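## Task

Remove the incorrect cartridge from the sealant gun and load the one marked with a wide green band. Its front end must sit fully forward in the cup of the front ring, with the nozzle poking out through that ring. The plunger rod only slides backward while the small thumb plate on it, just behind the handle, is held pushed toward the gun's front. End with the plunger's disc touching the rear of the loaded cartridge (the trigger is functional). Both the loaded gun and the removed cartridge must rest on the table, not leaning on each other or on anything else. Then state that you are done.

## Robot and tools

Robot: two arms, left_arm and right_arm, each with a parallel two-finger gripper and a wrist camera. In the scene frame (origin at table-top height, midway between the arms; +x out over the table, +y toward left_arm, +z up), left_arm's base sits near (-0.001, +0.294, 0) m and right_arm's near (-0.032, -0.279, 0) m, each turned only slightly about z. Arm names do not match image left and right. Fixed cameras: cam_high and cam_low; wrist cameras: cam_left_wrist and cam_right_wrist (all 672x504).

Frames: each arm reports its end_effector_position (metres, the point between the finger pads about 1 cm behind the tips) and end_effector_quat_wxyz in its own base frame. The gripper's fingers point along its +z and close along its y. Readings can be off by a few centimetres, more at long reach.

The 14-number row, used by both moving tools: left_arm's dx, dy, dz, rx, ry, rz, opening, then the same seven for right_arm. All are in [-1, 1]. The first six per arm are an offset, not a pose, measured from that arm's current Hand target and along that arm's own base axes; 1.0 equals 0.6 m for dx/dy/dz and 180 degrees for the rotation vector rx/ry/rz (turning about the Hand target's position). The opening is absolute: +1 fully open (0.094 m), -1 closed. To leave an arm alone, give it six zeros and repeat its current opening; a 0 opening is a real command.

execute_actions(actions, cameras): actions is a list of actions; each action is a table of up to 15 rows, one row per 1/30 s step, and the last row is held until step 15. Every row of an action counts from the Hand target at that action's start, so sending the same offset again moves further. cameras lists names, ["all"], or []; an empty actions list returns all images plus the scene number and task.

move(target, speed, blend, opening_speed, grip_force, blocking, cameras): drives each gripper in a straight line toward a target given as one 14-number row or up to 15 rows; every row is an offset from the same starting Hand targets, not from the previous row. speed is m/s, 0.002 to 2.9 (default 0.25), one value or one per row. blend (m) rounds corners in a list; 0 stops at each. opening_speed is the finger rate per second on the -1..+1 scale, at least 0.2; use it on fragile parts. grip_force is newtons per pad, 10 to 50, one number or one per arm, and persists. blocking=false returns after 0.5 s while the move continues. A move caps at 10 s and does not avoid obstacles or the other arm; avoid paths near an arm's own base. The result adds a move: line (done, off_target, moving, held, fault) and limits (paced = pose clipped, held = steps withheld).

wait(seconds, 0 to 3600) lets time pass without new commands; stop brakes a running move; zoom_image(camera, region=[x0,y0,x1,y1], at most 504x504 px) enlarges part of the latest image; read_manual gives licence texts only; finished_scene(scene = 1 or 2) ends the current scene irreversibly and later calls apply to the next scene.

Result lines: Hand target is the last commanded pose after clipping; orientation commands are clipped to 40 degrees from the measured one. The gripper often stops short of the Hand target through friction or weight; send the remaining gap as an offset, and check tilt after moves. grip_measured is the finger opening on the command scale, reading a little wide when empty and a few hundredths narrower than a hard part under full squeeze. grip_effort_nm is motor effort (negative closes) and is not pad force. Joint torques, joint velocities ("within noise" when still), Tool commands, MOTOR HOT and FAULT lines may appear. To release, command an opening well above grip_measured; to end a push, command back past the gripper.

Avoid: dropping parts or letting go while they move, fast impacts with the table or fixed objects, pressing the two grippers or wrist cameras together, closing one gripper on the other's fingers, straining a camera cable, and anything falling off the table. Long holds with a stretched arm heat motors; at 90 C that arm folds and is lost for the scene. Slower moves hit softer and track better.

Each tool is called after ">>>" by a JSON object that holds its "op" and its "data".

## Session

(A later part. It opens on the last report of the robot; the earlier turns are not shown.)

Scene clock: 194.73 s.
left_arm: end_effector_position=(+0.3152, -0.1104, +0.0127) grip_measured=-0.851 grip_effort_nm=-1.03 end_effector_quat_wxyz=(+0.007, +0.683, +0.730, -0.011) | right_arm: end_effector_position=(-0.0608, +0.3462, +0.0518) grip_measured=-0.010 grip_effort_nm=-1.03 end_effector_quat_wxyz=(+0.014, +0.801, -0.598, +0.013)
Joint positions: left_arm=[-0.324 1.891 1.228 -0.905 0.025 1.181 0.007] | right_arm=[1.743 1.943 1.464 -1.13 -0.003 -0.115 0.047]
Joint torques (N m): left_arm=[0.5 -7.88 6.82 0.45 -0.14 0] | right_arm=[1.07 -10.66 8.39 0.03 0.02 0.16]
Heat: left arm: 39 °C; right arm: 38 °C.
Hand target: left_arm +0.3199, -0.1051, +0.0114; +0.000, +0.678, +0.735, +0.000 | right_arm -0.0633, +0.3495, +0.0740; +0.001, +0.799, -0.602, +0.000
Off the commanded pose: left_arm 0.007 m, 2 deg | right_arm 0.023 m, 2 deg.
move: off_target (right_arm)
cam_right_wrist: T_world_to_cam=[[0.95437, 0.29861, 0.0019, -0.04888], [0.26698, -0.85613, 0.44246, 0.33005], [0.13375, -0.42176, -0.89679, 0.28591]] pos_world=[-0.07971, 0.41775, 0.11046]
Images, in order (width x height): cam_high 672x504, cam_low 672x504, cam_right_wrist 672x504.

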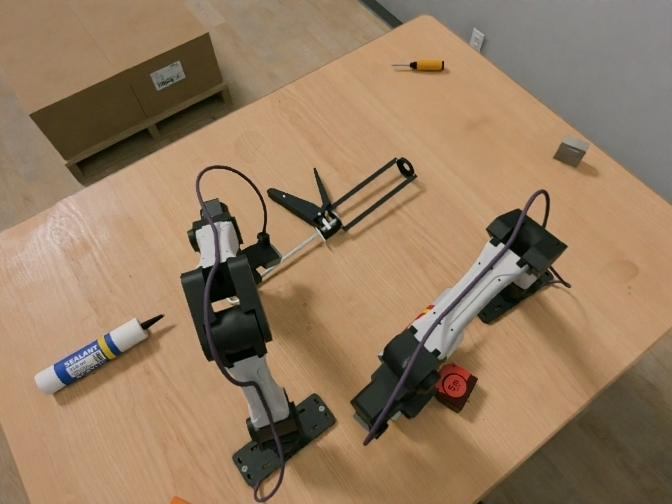

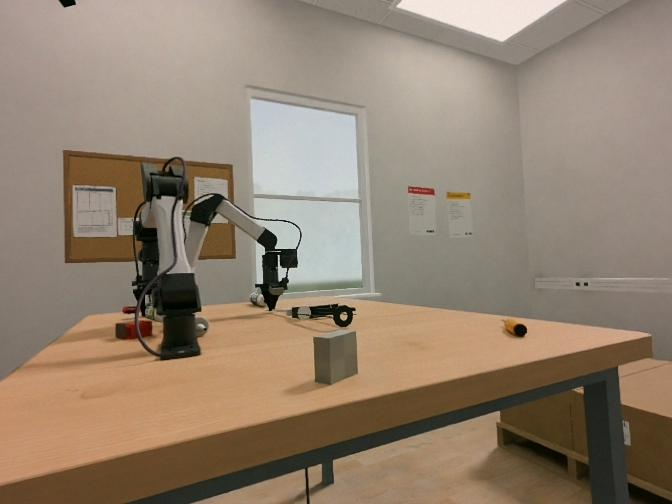

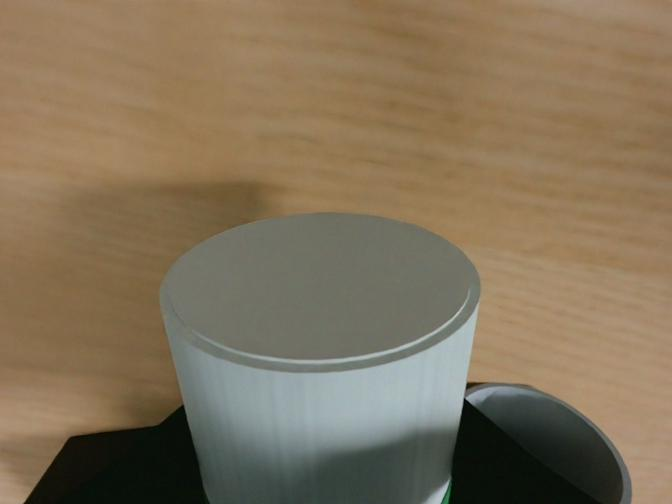

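>>> {"op": "move", "data": {"target": [[0,0,0,0,0,0,-1,0,0,0.17,0,0,0,-0.15],[0,0,0,0,0,0,-1,0.3,-0.1,0.2,0,0,0,-0.15]], "speed": [0.12,0.15], "blend": [0.02,0], "cameras": ["cam_right_wrist","cam_high","cam_low"]}}

>>> {"op": "zoom_image", "data": {"camera": "cam_low", "region": [130, 200, 380, 360]}}

Scene clock: 197.97 s.
left_arm: end_effector_position=(+0.3152, -0.1104, +0.0127) grip_measured=-0.851 grip_effort_nm=-1.03 end_effector_quat_wxyz=(+0.007, +0.683, +0.730, -0.011) | right_arm: end_effector_position=(+0.1203, +0.2990, +0.1821) grip_measured=-0.010 grip_effort_nm=-1.03 end_effector_quat_wxyz=(-0.002, +0.794, -0.608, -0.003)
Joint positions: left_arm=[-0.324 1.891 1.228 -0.905 0.025 1.181 0.007] | right_arm=[1.186 1.783 1.776 -1.559 -0.004 -0.648 0.047]
Joint torques (N m): left_arm=[0.5 -7.9 6.86 0.45 -0.13 0.01] | right_arm=[0.76 -9.33 5.57 0.22 0.01 -0.15]
Heat: left arm: 39 °C; right arm: 38 °C.
Hand target: left_arm +0.3199, -0.1051, +0.0114; +0.000, +0.678, +0.735, +0.000 | right_arm +0.1167, +0.2895, +0.1940; +0.001, +0.799, -0.602, +0.000
Off the commanded pose: left_arm 0.007 m, 2 deg | right_arm 0.016 m, 1 deg.
joint sent to its limit (right arm) — joint 4 (wrist pitch), lower limit. The joint targets still meet the commanded pose.
move: off_target (right_arm)
cam_right_wrist: T_world_to_cam=[[0.9614, 0.27497, 0.01029, -0.2031], [0.24781, -0.88147, 0.40199, 0.20077], [0.1196, -0.38392, -0.91559, 0.35248]] pos_world=[0.10335, 0.36814, 0.24411]
Images, in order (width x height): cam_high 672x504, cam_low 672x504, cam_right_wrist 672x504.

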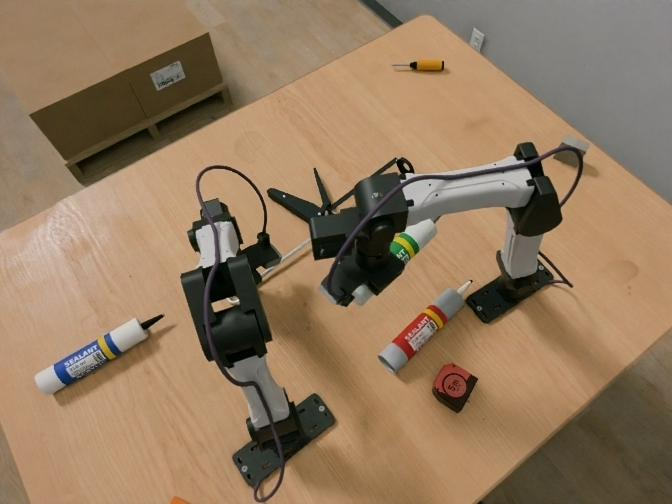

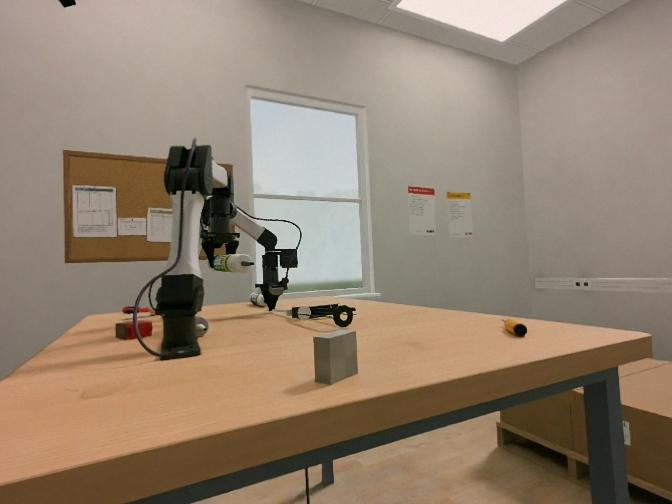

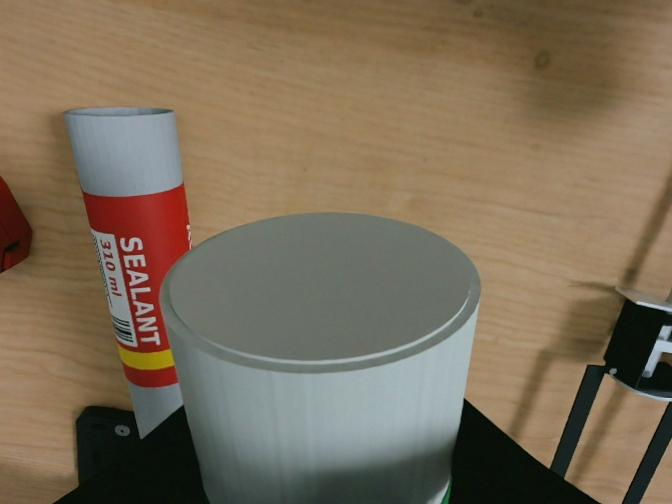

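Scaled by 2.016 from the camera's image (finer frame: 960x720).

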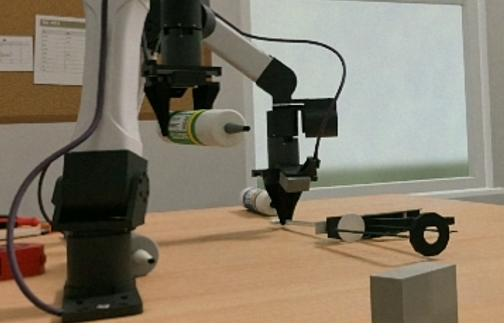

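>>> {"op": "move", "data": {"target": [[0,0,0,0,0,0,-1,0.353,-0.056,-0.107,0.0546,0.0106,-0.025,-0.15]], "speed": 0.2, "cameras": ["cam_right_wrist","cam_high","cam_low"]}}

>>> {"op": "zoom_image", "data": {"camera": "cam_low", "region": [250, 230, 400, 340]}}

>>> {"op": "zoom_image", "data": {"camera": "cam_high", "region": [260, 140, 460, 280]}}

Scene clock: 200.93 s.
left_arm: end_effector_position=(+0.3152, -0.1104, +0.0127) grip_measured=-0.851 grip_effort_nm=-1.03 end_effector_quat_wxyz=(+0.007, +0.683, +0.730, -0.011) | right_arm: end_effector_position=(+0.3257, +0.2507, +0.1163) grip_measured=-0.010 grip_effort_nm=-1.03 end_effector_quat_wxyz=(-0.041, +0.765, -0.639, -0.067)
Joint positions: left_arm=[-0.324 1.891 1.228 -0.905 0.025 1.181 0.007] | right_arm=[0.592 2.078 1.908 -1.358 -0.152 -1.154 0.047]
Joint torques (N m): left_arm=[0.5 -7.87 6.8 0.44 -0.13 0] | right_arm=[1.17 -9.37 9.05 0.41 -0.18 -0.12]
Heat: left arm: 39 °C; right arm: 38 °C.
Hand target: left_arm +0.3199, -0.1051, +0.0114; +0.000, +0.678, +0.735, +0.000 | right_arm +0.3285, +0.2559, +0.1299; -0.057, +0.772, -0.630, -0.064
Off the commanded pose: left_arm 0.007 m, 2 deg | right_arm 0.015 m, 2 deg.
move: off_target (right_arm)
cam_right_wrist: T_world_to_cam=[[0.98123, 0.19258, -0.01028, -0.37011], [0.18856, -0.94683, 0.26068, 0.18598], [0.04047, -0.25772, -0.96537, 0.24902]] pos_world=[0.31802, 0.31155, 0.18812]
Images, in order (width x height): cam_high 672x504, cam_low 672x504, cam_right_wrist 672x504.

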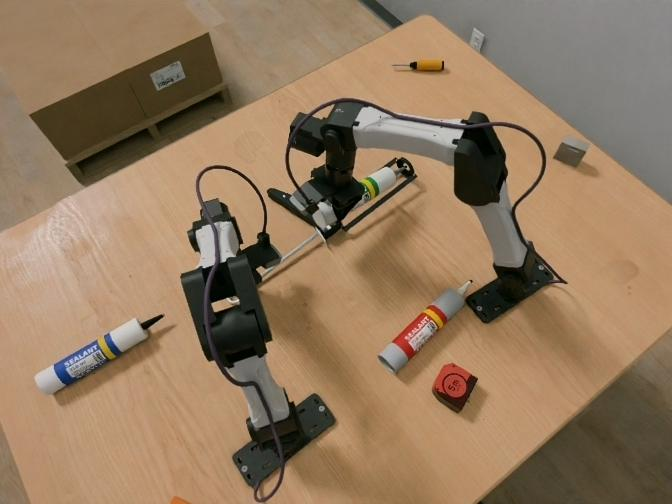

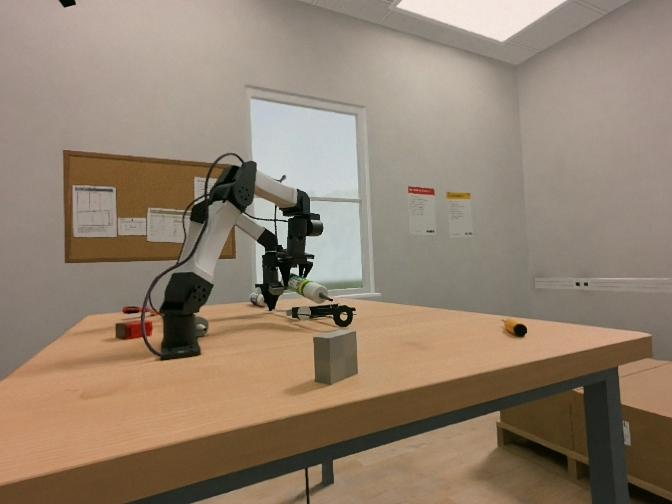

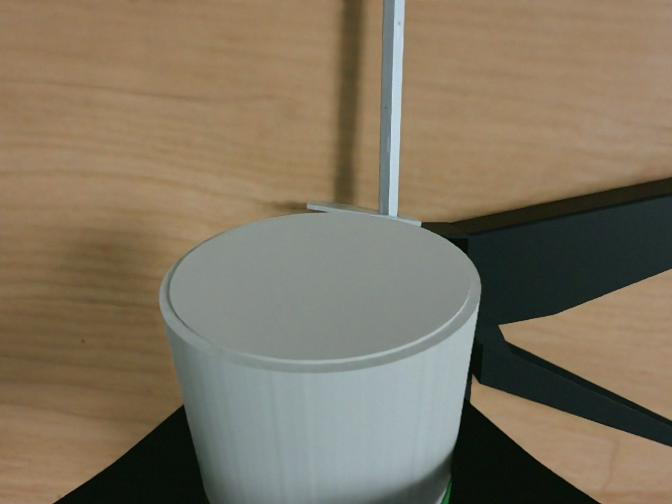

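Scaled by 3.360 from the camera's image (finer frame: 960x720).

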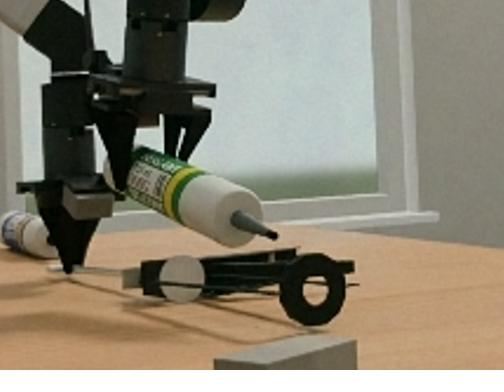

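Scaled by 2.520 from the camera's image (finer frame: 960x720).

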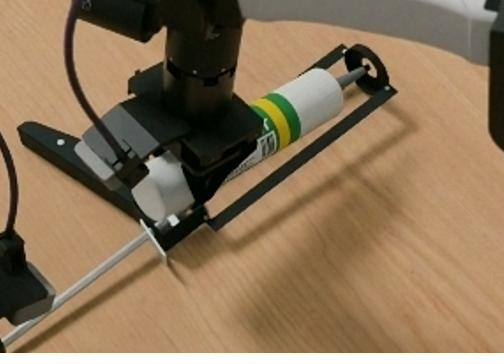

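>>> {"op": "move", "data": {"target": [[0,0,0,0,0,0,-1,0.0385,0.0075,-0.01,0,0,0,-0.15]], "speed": 0.1, "cameras": ["cam_right_wrist","cam_high","cam_low"]}}

>>> {"op": "zoom_image", "data": {"camera": "cam_low", "region": [250, 230, 400, 340]}}

>>> {"op": "zoom_image", "data": {"camera": "cam_high", "region": [260, 140, 460, 280]}}

Scene clock: 203.07 s.
left_arm: end_effector_position=(+0.3152, -0.1104, +0.0127) grip_measured=-0.851 grip_effort_nm=-1.03 end_effector_quat_wxyz=(+0.007, +0.683, +0.730, -0.011) | right_arm: end_effector_position=(+0.3466, +0.2588, +0.1101) grip_measured=-0.010 grip_effort_nm=-1.03 end_effector_quat_wxyz=(-0.042, +0.768, -0.636, -0.068)
Joint positions: left_arm=[-0.324 1.891 1.228 -0.905 0.025 1.181 0.007] | right_arm=[0.579 2.18 2.043 -1.394 -0.155 -1.176 0.047]
Joint torques (N m): left_arm=[0.5 -7.87 6.79 0.45 -0.13 0.01] | right_arm=[0.28 -10 9.05 0.4 -0.15 -0.18]
Heat: left arm: 39 °C; right arm: 38 °C.
Hand target: left_arm +0.3199, -0.1051, +0.0114; +0.000, +0.678, +0.735, +0.000 | right_arm +0.3516, +0.2604, +0.1238; -0.057, +0.772, -0.630, -0.064
Off the commanded pose: left_arm 0.007 m, 2 deg | right_arm 0.015 m, 2 deg.
move: off_target (right_arm)
cam_right_wrist: T_world_to_cam=[[0.97938, 0.20177, -0.01058, -0.39385], [0.19758, -0.94546, 0.25899, 0.18794], [0.04225, -0.25574, -0.96582, 0.24327]] pos_world=[0.33832, 0.31937, 0.18211]
Images, in order (width x height): cam_high 672x504, cam_low 672x504, cam_right_wrist 672x504.

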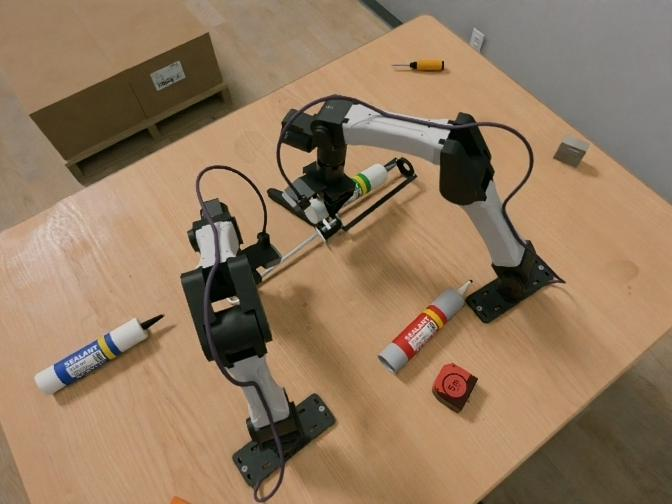

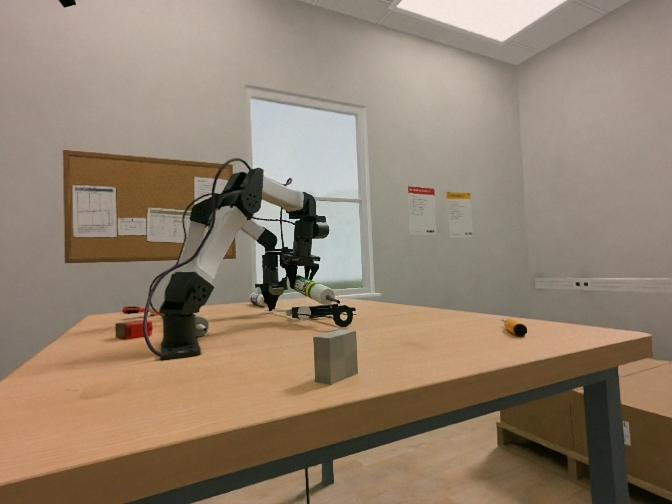

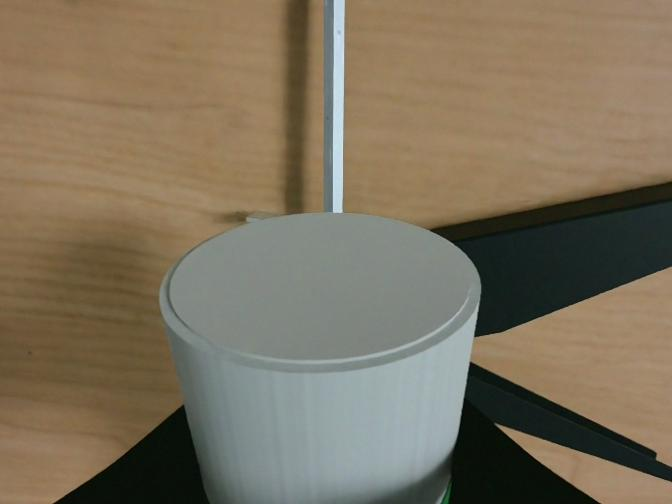

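Scaled by 3.360 from the camera's image (finer frame: 960x720).

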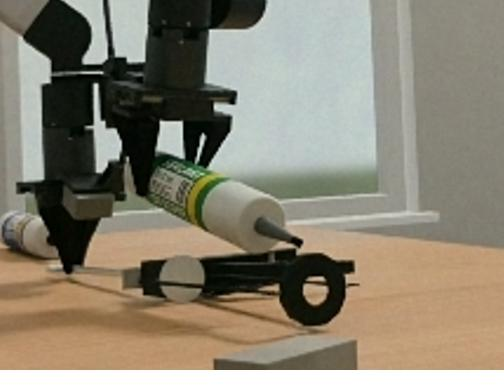

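Scaled by 2.520 from the camera's image (finer frame: 960x720).

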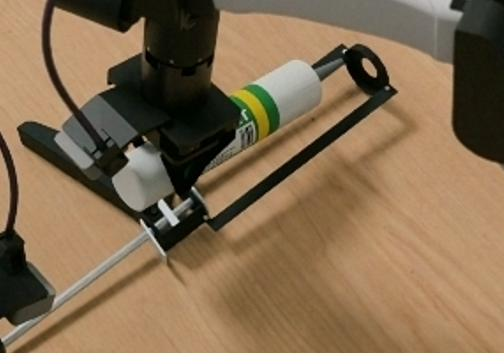

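>>> {"op": "move", "data": {"target": [[0,0,0,0,0,0,-1,0.005,0.001,-0.077,0,0,0,-0.15]], "speed": 0.1, "cameras": ["cam_right_wrist","cam_high","cam_low"]}}

>>> {"op": "zoom_image", "data": {"camera": "cam_low", "region": [290, 270, 370, 340]}}

>>> {"op": "zoom_image", "data": {"camera": "cam_high", "region": [260, 140, 460, 280]}}

Scene clock: 204.80 s.
left_arm: end_effector_position=(+0.3150, -0.1103, +0.0127) grip_measured=-0.851 grip_effort_nm=-1.03 end_effector_quat_wxyz=(+0.006, +0.683, +0.730, -0.011) | right_arm: end_effector_position=(+0.3502, +0.2609, +0.0749) grip_measured=-0.010 grip_effort_nm=-1.03 end_effector_quat_wxyz=(-0.046, +0.769, -0.635, -0.068)
Joint positions: left_arm=[-0.324 1.891 1.228 -0.906 0.025 1.181 0.007] | right_arm=[0.578 2.185 1.91 -1.248 -0.157 -1.179 0.047]
Joint torques (N m): left_arm=[0.57 -7.91 6.84 0.47 -0.14 0.01] | right_arm=[0.08 -10.06 5.49 0.81 -0.13 -0.16]
Heat: left arm: 39 °C; right arm: 38 °C.
Hand target: left_arm +0.3199, -0.1051, +0.0114; +0.000, +0.678, +0.735, +0.000 | right_arm +0.3546, +0.2611, +0.0776; -0.057, +0.772, -0.630, -0.064
Off the commanded pose: left_arm 0.007 m, 2 deg | right_arm 0.005 m, 1 deg.
move: done
cam_right_wrist: T_world_to_cam=[[0.97893, 0.20416, -0.00328, -0.39922], [0.19826, -0.94656, 0.25441, 0.19883], [0.04884, -0.2497, -0.96709, 0.20578]] pos_world=[0.34134, 0.32109, 0.14712]
Images, in order (width x height): cam_high 672x504, cam_low 672x504, cam_right_wrist 672x504.

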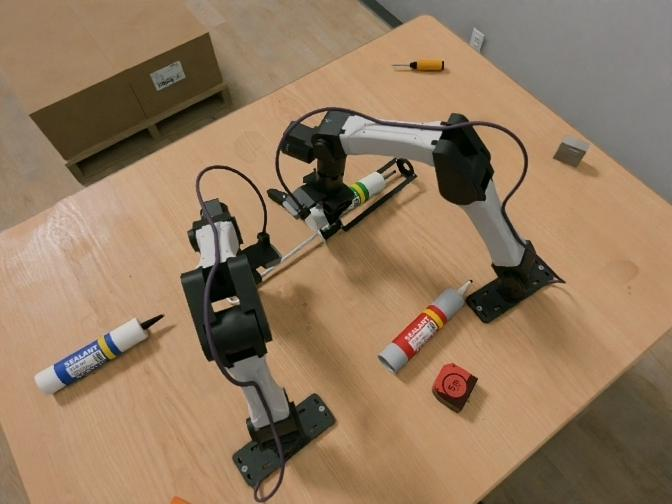

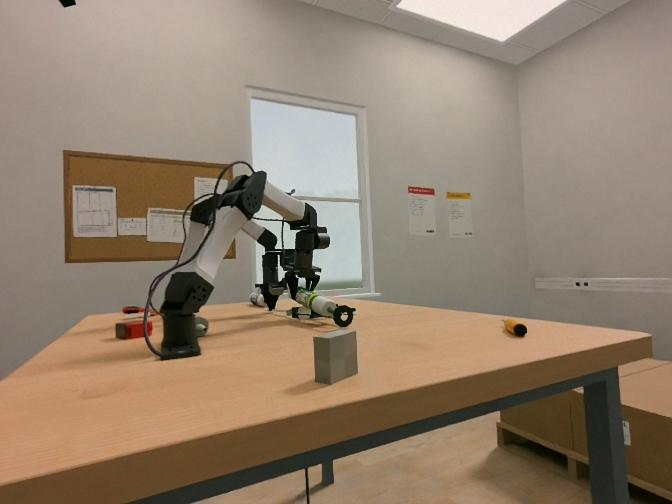

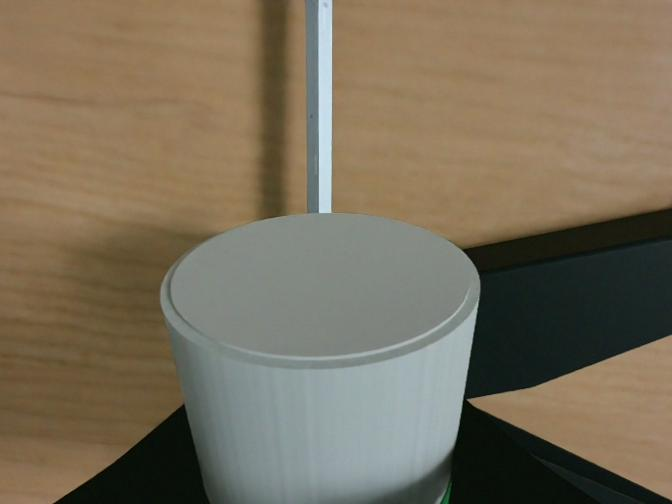

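Scaled by 6.300 from the camera's image (finer frame: 960x720).

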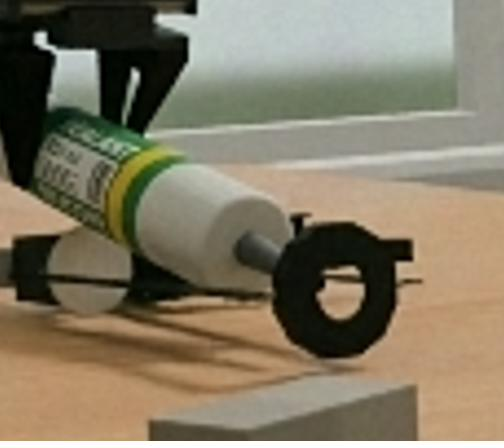

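Scaled by 2.520 from the camera's image (finer frame: 960x720).

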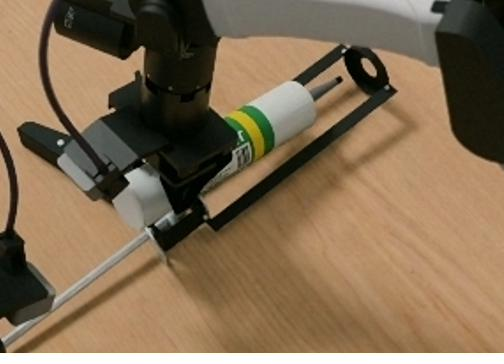

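>>> {"op": "move", "data": {"target": [[0,0,0,0,0,0,-1,-0.006,-0.003,0,0,0,0,-0.15],[0,0,0,0,0,0,-1,0.0035,-0.05,-0.0095,0,0,0,-0.15]], "speed": 0.06, "cameras": ["cam_right_wrist","cam_high","cam_low"]}}

>>> {"op": "zoom_image", "data": {"camera": "cam_low", "region": [290, 270, 370, 340]}}

>>> {"op": "zoom_image", "data": {"camera": "cam_high", "region": [320, 140, 440, 240]}}

Scene clock: 206.43 s.
left_arm: end_effector_position=(+0.3140, -0.1102, +0.0127) grip_measured=-0.851 grip_effort_nm=-1.03 end_effector_quat_wxyz=(+0.005, +0.682, +0.731, -0.013) | right_arm: end_effector_position=(+0.3542, +0.2349, +0.0687) grip_measured=-0.010 grip_effort_nm=-1.03 end_effector_quat_wxyz=(-0.049, +0.761, -0.643, -0.077)
Joint positions: left_arm=[-0.324 1.891 1.228 -0.91 0.027 1.178 0.007] | right_arm=[0.513 2.144 1.818 -1.207 -0.179 -1.222 0.047]
Joint torques (N m): left_arm=[0.51 -7.87 6.84 0.48 -0.17 0.03] | right_arm=[0.28 -10.81 4.33 0.78 0.03 -0.4]
Heat: left arm: 40 °C; right arm: 39 °C.
Hand target: left_arm +0.3198, -0.1051, +0.0114; +0.000, +0.678, +0.735, +0.000 | right_arm +0.3566, +0.2311, +0.0719; -0.057, +0.772, -0.630, -0.064
Off the commanded pose: left_arm 0.008 m, 2 deg | right_arm 0.006 m, 3 deg.
move: off_target (right_arm)
cam_right_wrist: T_world_to_cam=[[0.98313, 0.18249, -0.01215, -0.39358], [0.18015, -0.95476, 0.23661, 0.18461], [0.03158, -0.2348, -0.97153, 0.19603]] pos_world=[0.34749, 0.29411, 0.14199]
Images, in order (width x height): cam_high 672x504, cam_low 672x504, cam_right_wrist 672x504.

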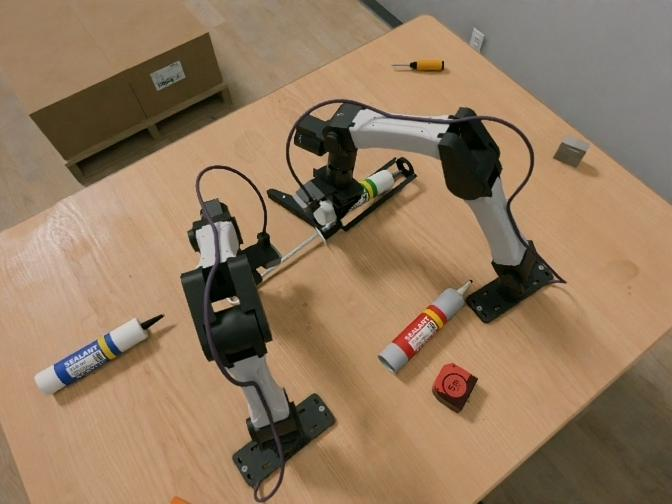

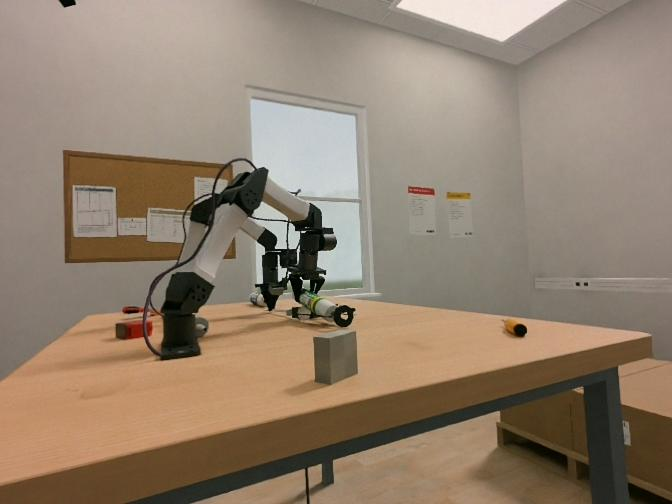

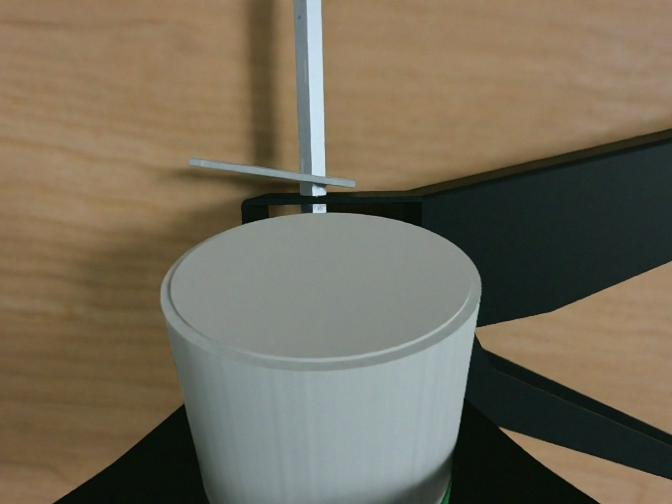

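Scaled by 6.300 from the camera's image (finer frame: 960x720).

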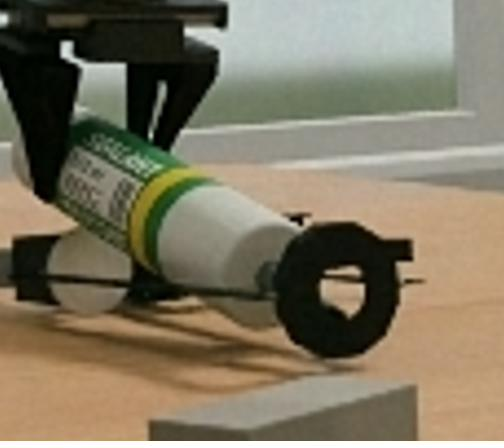

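Scaled by 4.200 from the camera's image (finer frame: 960x720).

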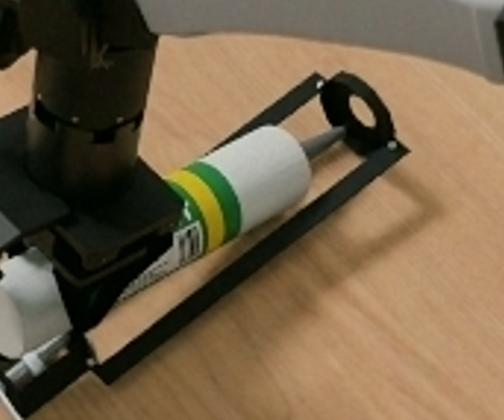

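>>> {"op": "zoom_image", "data": {"camera": "cam_low", "region": [325, 295, 365, 335]}}

Scaled by 12.600 from the camera's image (finer frame: 960x720).

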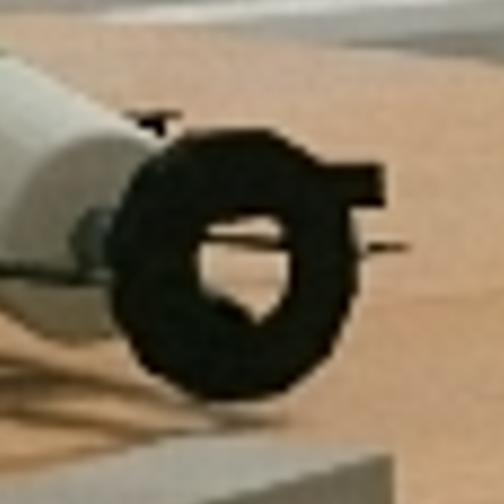

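>>> {"op": "move", "data": {"target": [[0,0,0,0,0,0,-1,-0.016,0.02,0.017,0,0,0,-0.15],[0,0,0,0,0,0,-1,-0.007,-0.035,0.012,0,0,0,-0.15]], "speed": 0.06, "cameras": ["cam_right_wrist","cam_high","cam_low"]}}

>>> {"op": "zoom_image", "data": {"camera": "cam_low", "region": [315, 285, 375, 345]}}

>>> {"op": "zoom_image", "data": {"camera": "cam_high", "region": [320, 140, 440, 240]}}

Scene clock: 208.87 s.
left_arm: end_effector_position=(+0.3136, -0.1104, +0.0127) grip_measured=-0.851 grip_effort_nm=-1.04 end_effector_quat_wxyz=(+0.005, +0.682, +0.731, -0.014) | right_arm: end_effector_position=(+0.3483, +0.2248, +0.0679) grip_measured=-0.010 grip_effort_nm=-1.03 end_effector_quat_wxyz=(-0.055, +0.770, -0.630, -0.088)
Joint positions: left_arm=[-0.324 1.891 1.228 -0.911 0.029 1.177 0.007] | right_arm=[0.487 2.104 1.749 -1.183 -0.206 -1.279 0.047]
Joint torques (N m): left_arm=[0.46 -7.87 6.8 0.49 -0.16 0.05] | right_arm=[-0.95 -11.77 4.78 0.44 0.25 -0.21]
Heat: left arm: 40 °C; right arm: 40 °C.
Hand target: left_arm +0.3198, -0.1051, +0.0114; +0.000, +0.678, +0.735, +0.000 | right_arm +0.3525, +0.2101, +0.0790; -0.057, +0.772, -0.630, -0.064
Off the commanded pose: left_arm 0.008 m, 2 deg | right_arm 0.019 m, 3 deg.
move: off_target (right_arm)
cam_right_wrist: T_world_to_cam=[[0.97679, 0.21375, -0.01355, -0.39069], [0.21173, -0.95418, 0.21146, 0.16669], [0.03227, -0.20942, -0.97729, 0.18757]] pos_world=[0.34028, 0.28184, 0.14277]
Images, in order (width x height): cam_high 672x504, cam_low 672x504, cam_right_wrist 672x504.

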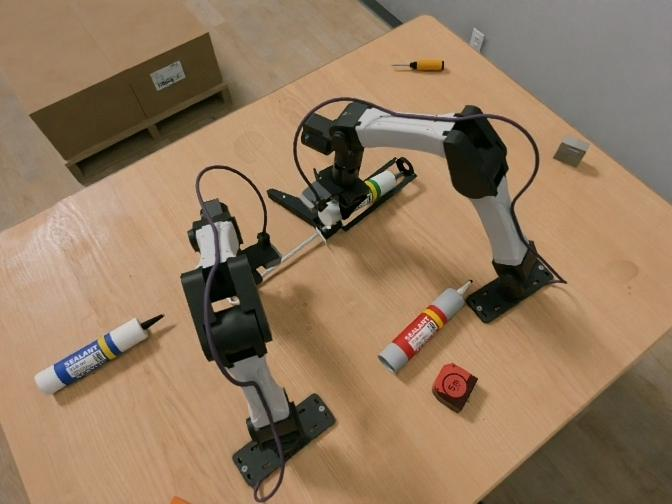

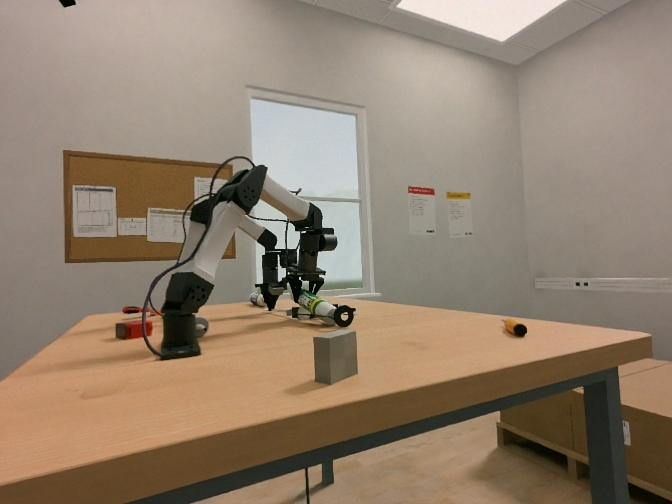

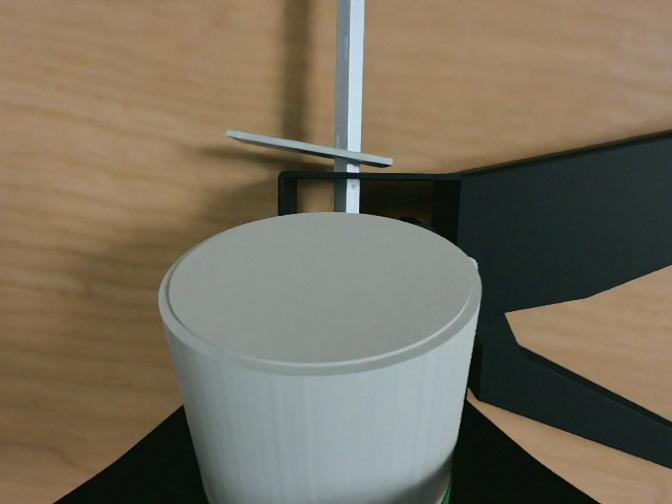

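Scaled by 8.400 from the camera's image (finer frame: 960x720).

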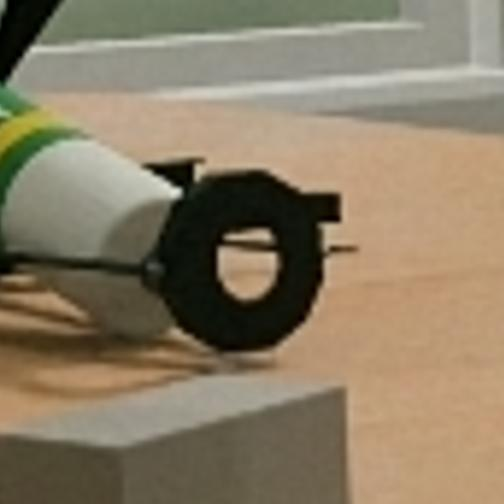

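Scaled by 4.200 from the camera's image (finer frame: 960x720).

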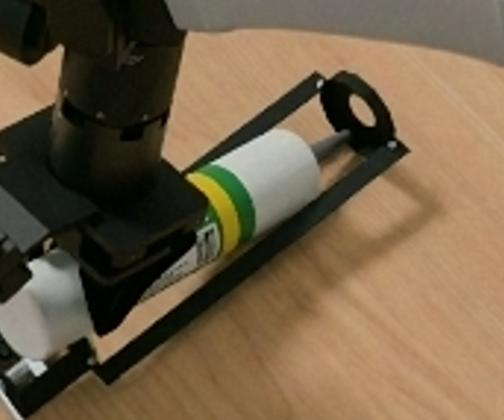

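>>> {"op": "move", "data": {"target": [[0,0,0,0,0,0,-1,-0.0117,0.0867,0.03,0,0,0,-0.15]], "speed": 0.08, "cameras": ["cam_right_wrist","cam_low"]}}

>>> {"op": "zoom_image", "data": {"camera": "cam_low", "region": [290, 270, 370, 340]}}

Scene clock: 210.87 s.
left_arm: end_effector_position=(+0.3136, -0.1104, +0.0127) grip_measured=-0.851 grip_effort_nm=-1.03 end_effector_quat_wxyz=(+0.005, +0.682, +0.731, -0.014) | right_arm: end_effector_position=(+0.3384, +0.2601, +0.0849) grip_measured=-0.010 grip_effort_nm=-1.03 end_effector_quat_wxyz=(-0.046, +0.775, -0.626, -0.075)
Joint positions: left_arm=[-0.324 1.891 1.228 -0.911 0.029 1.177 0.007] | right_arm=[0.586 2.144 1.884 -1.268 -0.171 -1.194 0.047]
Joint torques (N m): left_arm=[0.5 -7.87 6.82 0.51 -0.15 0.05] | right_arm=[0.58 -9.65 9.18 0.42 0 0.16]
Heat: left arm: 40 °C; right arm: 40 °C.
Hand target: left_arm +0.3198, -0.1051, +0.0114; +0.000, +0.678, +0.735, +0.000 | right_arm +0.3455, +0.2620, +0.0971; -0.057, +0.772, -0.630, -0.064
Off the commanded pose: left_arm 0.008 m, 2 deg | right_arm 0.014 m, 2 deg.
move: off_target (right_arm)
cam_right_wrist: T_world_to_cam=[[0.97393, 0.2266, -0.01089, -0.39099], [0.22239, -0.94414, 0.24319, 0.18997], [0.04483, -0.23927, -0.96992, 0.21482]] pos_world=[0.32892, 0.31936, 0.1579]
Images, in order (width x height): cam_low 672x504, cam_right_wrist 672x504.

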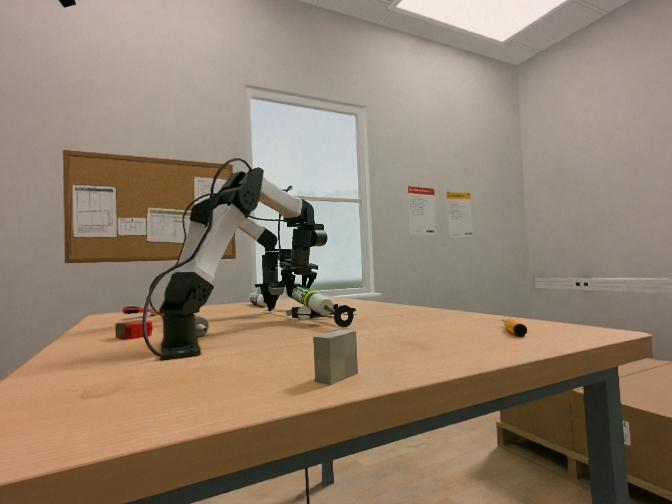

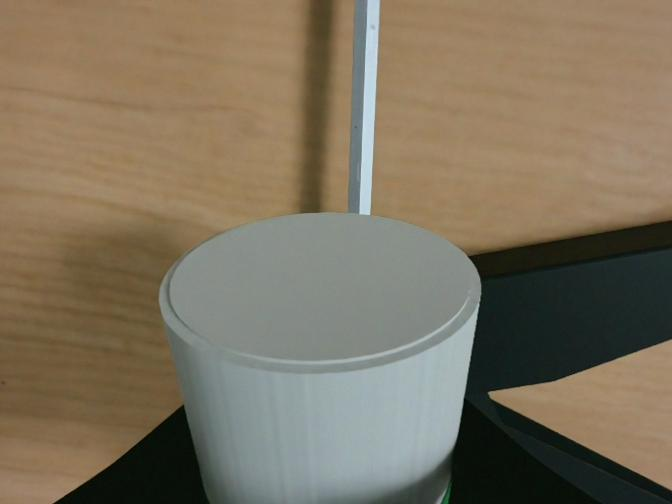

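Scaled by 6.300 from the camera's image (finer frame: 960x720).

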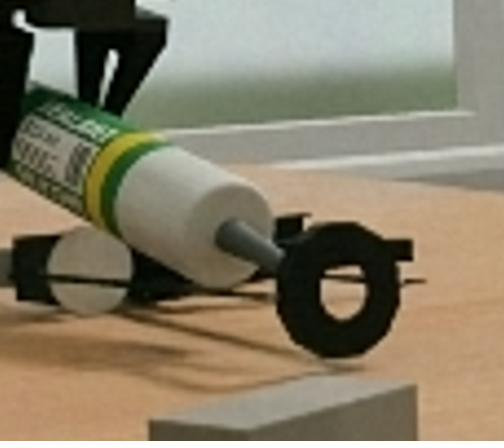

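>>> {"op": "move", "data": {"target": [[0,0,0,0,0,0,-1,0.02,0.004,0.0,0,0,0,-0.15]], "speed": 0.08, "cameras": ["cam_right_wrist","cam_low","cam_high"]}}

>>> {"op": "zoom_image", "data": {"camera": "cam_low", "region": [290, 270, 370, 340]}}

>>> {"op": "zoom_image", "data": {"camera": "cam_high", "region": [320, 140, 440, 240]}}

Scene clock: 212.17 s.
left_arm: end_effector_position=(+0.3136, -0.1104, +0.0127) grip_measured=-0.851 grip_effort_nm=-1.03 end_effector_quat_wxyz=(+0.005, +0.682, +0.731, -0.014) | right_arm: end_effector_position=(+0.3495, +0.2648, +0.0846) grip_measured=-0.010 grip_effort_nm=-1.03 end_effector_quat_wxyz=(-0.045, +0.774, -0.628, -0.075)
Joint positions: left_arm=[-0.324 1.891 1.228 -0.911 0.029 1.177 0.007] | right_arm=[0.581 2.2 1.971 -1.302 -0.17 -1.194 0.047]
Joint torques (N m): left_arm=[0.51 -7.86 6.83 0.5 -0.17 0.05] | right_arm=[0.13 -9.96 9.1 0.44 -0.01 0.04]
Heat: left arm: 40 °C; right arm: 41 °C.
Hand target: left_arm +0.3198, -0.1051, +0.0114; +0.000, +0.678, +0.735, +0.000 | right_arm +0.3575, +0.2645, +0.0970; -0.057, +0.772, -0.630, -0.064
Off the commanded pose: left_arm 0.008 m, 2 deg | right_arm 0.015 m, 2 deg.
move: off_target (right_arm)
cam_right_wrist: T_world_to_cam=[[0.97512, 0.22135, -0.0122, -0.40179], [0.21758, -0.94504, 0.24406, 0.19392], [0.04249, -0.24064, -0.96968, 0.21629]] pos_world=[0.34041, 0.32425, 0.1575]
Images, in order (width x height): cam_high 672x504, cam_low 672x504, cam_right_wrist 672x504.

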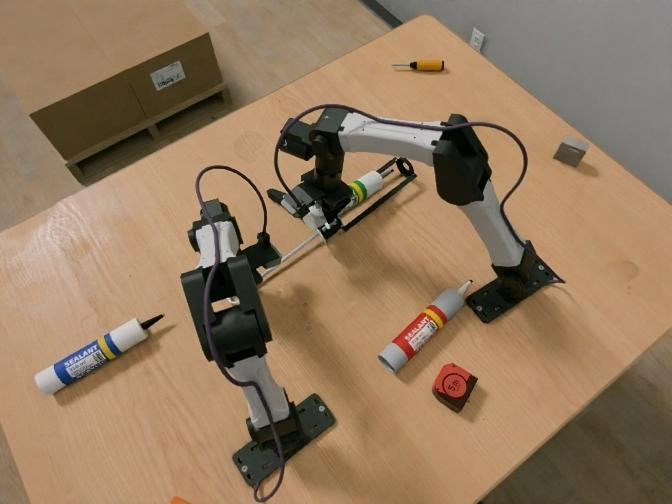

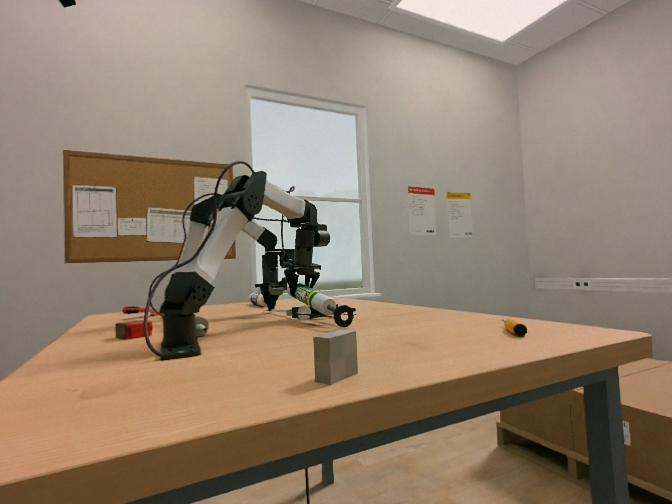

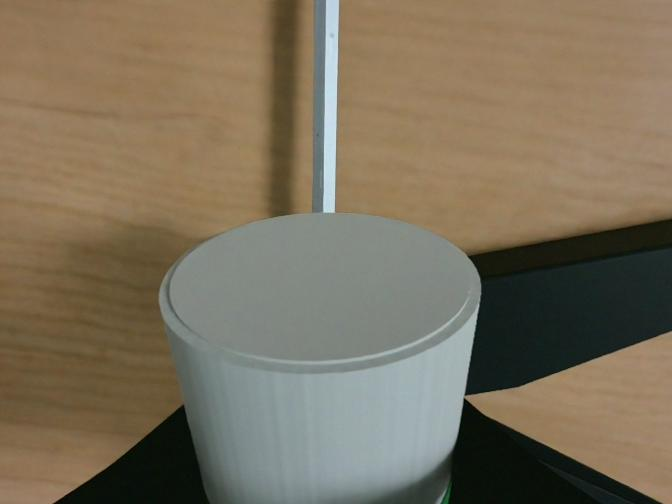

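Scaled by 6.300 from the camera's image (finer frame: 960x720).

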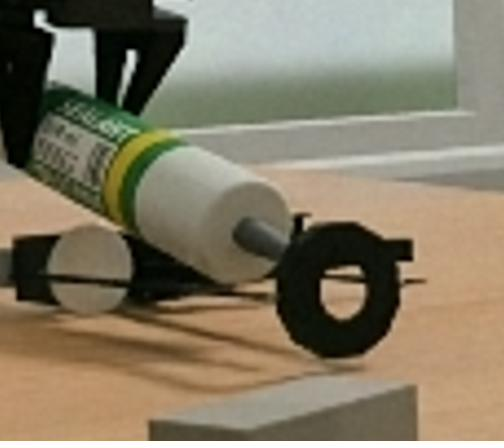

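Scaled by 4.200 from the camera's image (finer frame: 960x720).

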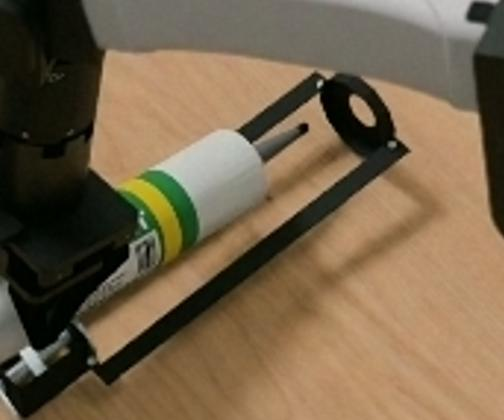

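>>> {"op": "move", "data": {"target": [[0,0,0,0,0,0,-1,0,0,0.0,0,0,-0.008,-0.15],[0,0,0,0,0,0,-1,0.0123,-0.0615,-0.014,0,0,-0.008,-0.15]], "speed": 0.06, "cameras": ["cam_right_wrist","cam_low","cam_high"]}}

>>> {"op": "zoom_image", "data": {"camera": "cam_low", "region": [315, 285, 375, 345]}}

>>> {"op": "zoom_image", "data": {"camera": "cam_high", "region": [320, 140, 440, 240]}}

Scene clock: 214.53 s.
left_arm: end_effector_position=(+0.3136, -0.1104, +0.0127) grip_measured=-0.851 grip_effort_nm=-1.03 end_effector_quat_wxyz=(+0.005, +0.682, +0.731, -0.014) | right_arm: end_effector_position=(+0.3590, +0.2278, +0.0682) grip_measured=-0.010 grip_effort_nm=-1.03 end_effector_quat_wxyz=(-0.028, +0.755, -0.650, -0.080)
Joint positions: left_arm=[-0.324 1.891 1.228 -0.911 0.029 1.177 0.007] | right_arm=[0.496 2.191 1.892 -1.277 -0.17 -1.225 0.047]
Joint torques (N m): left_arm=[0.5 -7.88 6.9 0.51 -0.16 0.06] | right_arm=[0.39 -13.42 5.44 0.66 -0.04 -0.26]
Heat: left arm: 40 °C; right arm: 41 °C.
Hand target: left_arm +0.3198, -0.1051, +0.0114; +0.000, +0.678, +0.735, +0.000 | right_arm +0.3649, +0.2276, +0.0887; -0.058, +0.764, -0.640, -0.064
Off the commanded pose: left_arm 0.008 m, 2 deg | right_arm 0.021 m, 4 deg.
move: off_target (right_arm)
cam_right_wrist: T_world_to_cam=[[0.98456, 0.16795, -0.04926, -0.39172], [0.17499, -0.9503, 0.25752, 0.17634], [-0.00356, -0.26217, -0.96502, 0.21219]] pos_world=[0.35557, 0.289, 0.14006]
Images, in order (width x height): cam_high 672x504, cam_low 672x504, cam_right_wrist 672x504.

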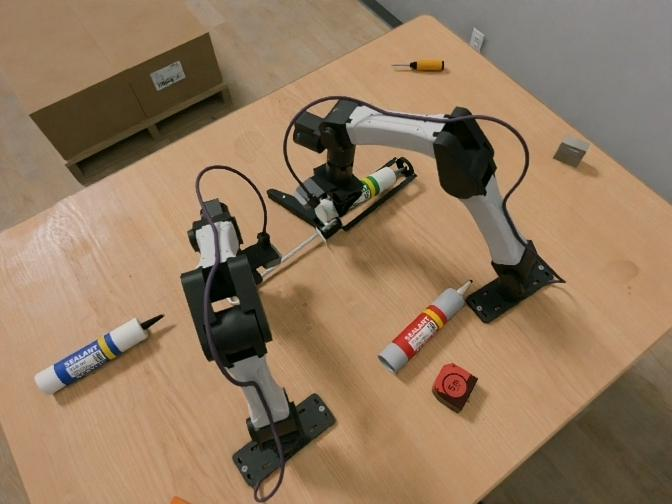

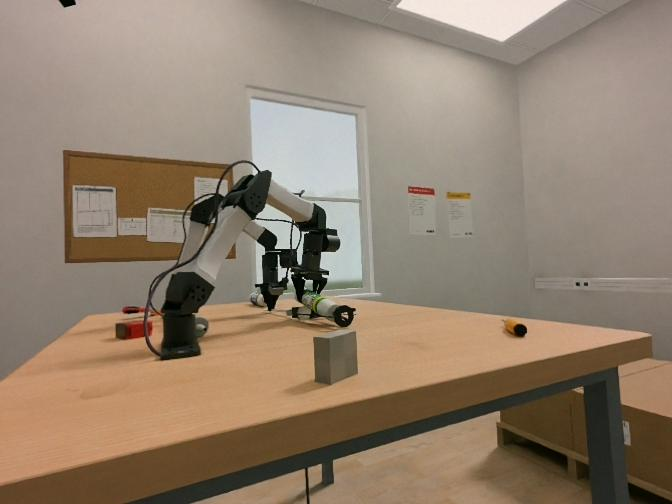

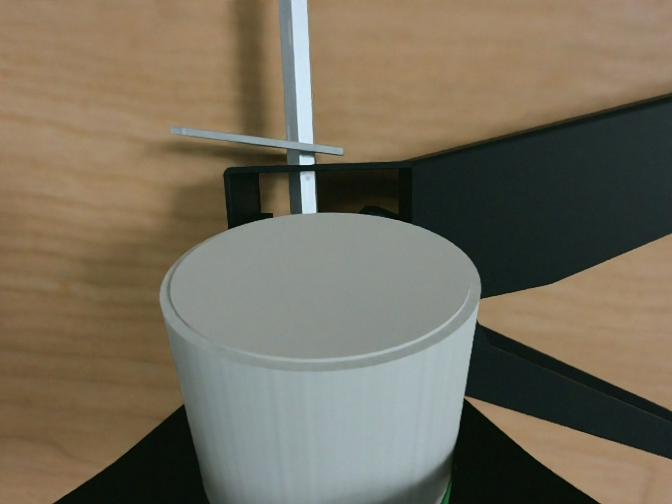

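Scaled by 8.400 from the camera's image (finer frame: 960x720).

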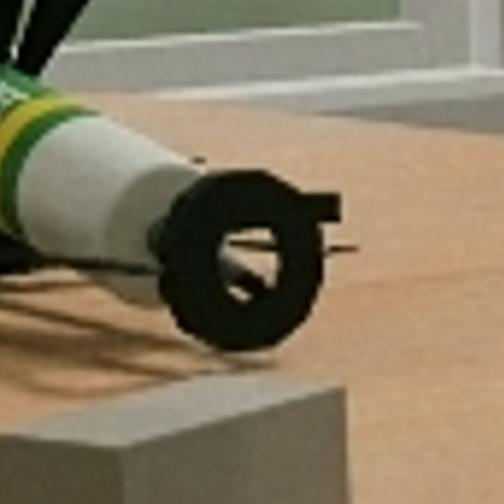

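Scaled by 4.200 from the camera's image (finer frame: 960x720).

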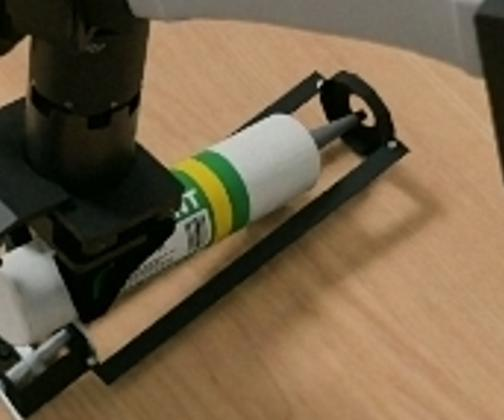

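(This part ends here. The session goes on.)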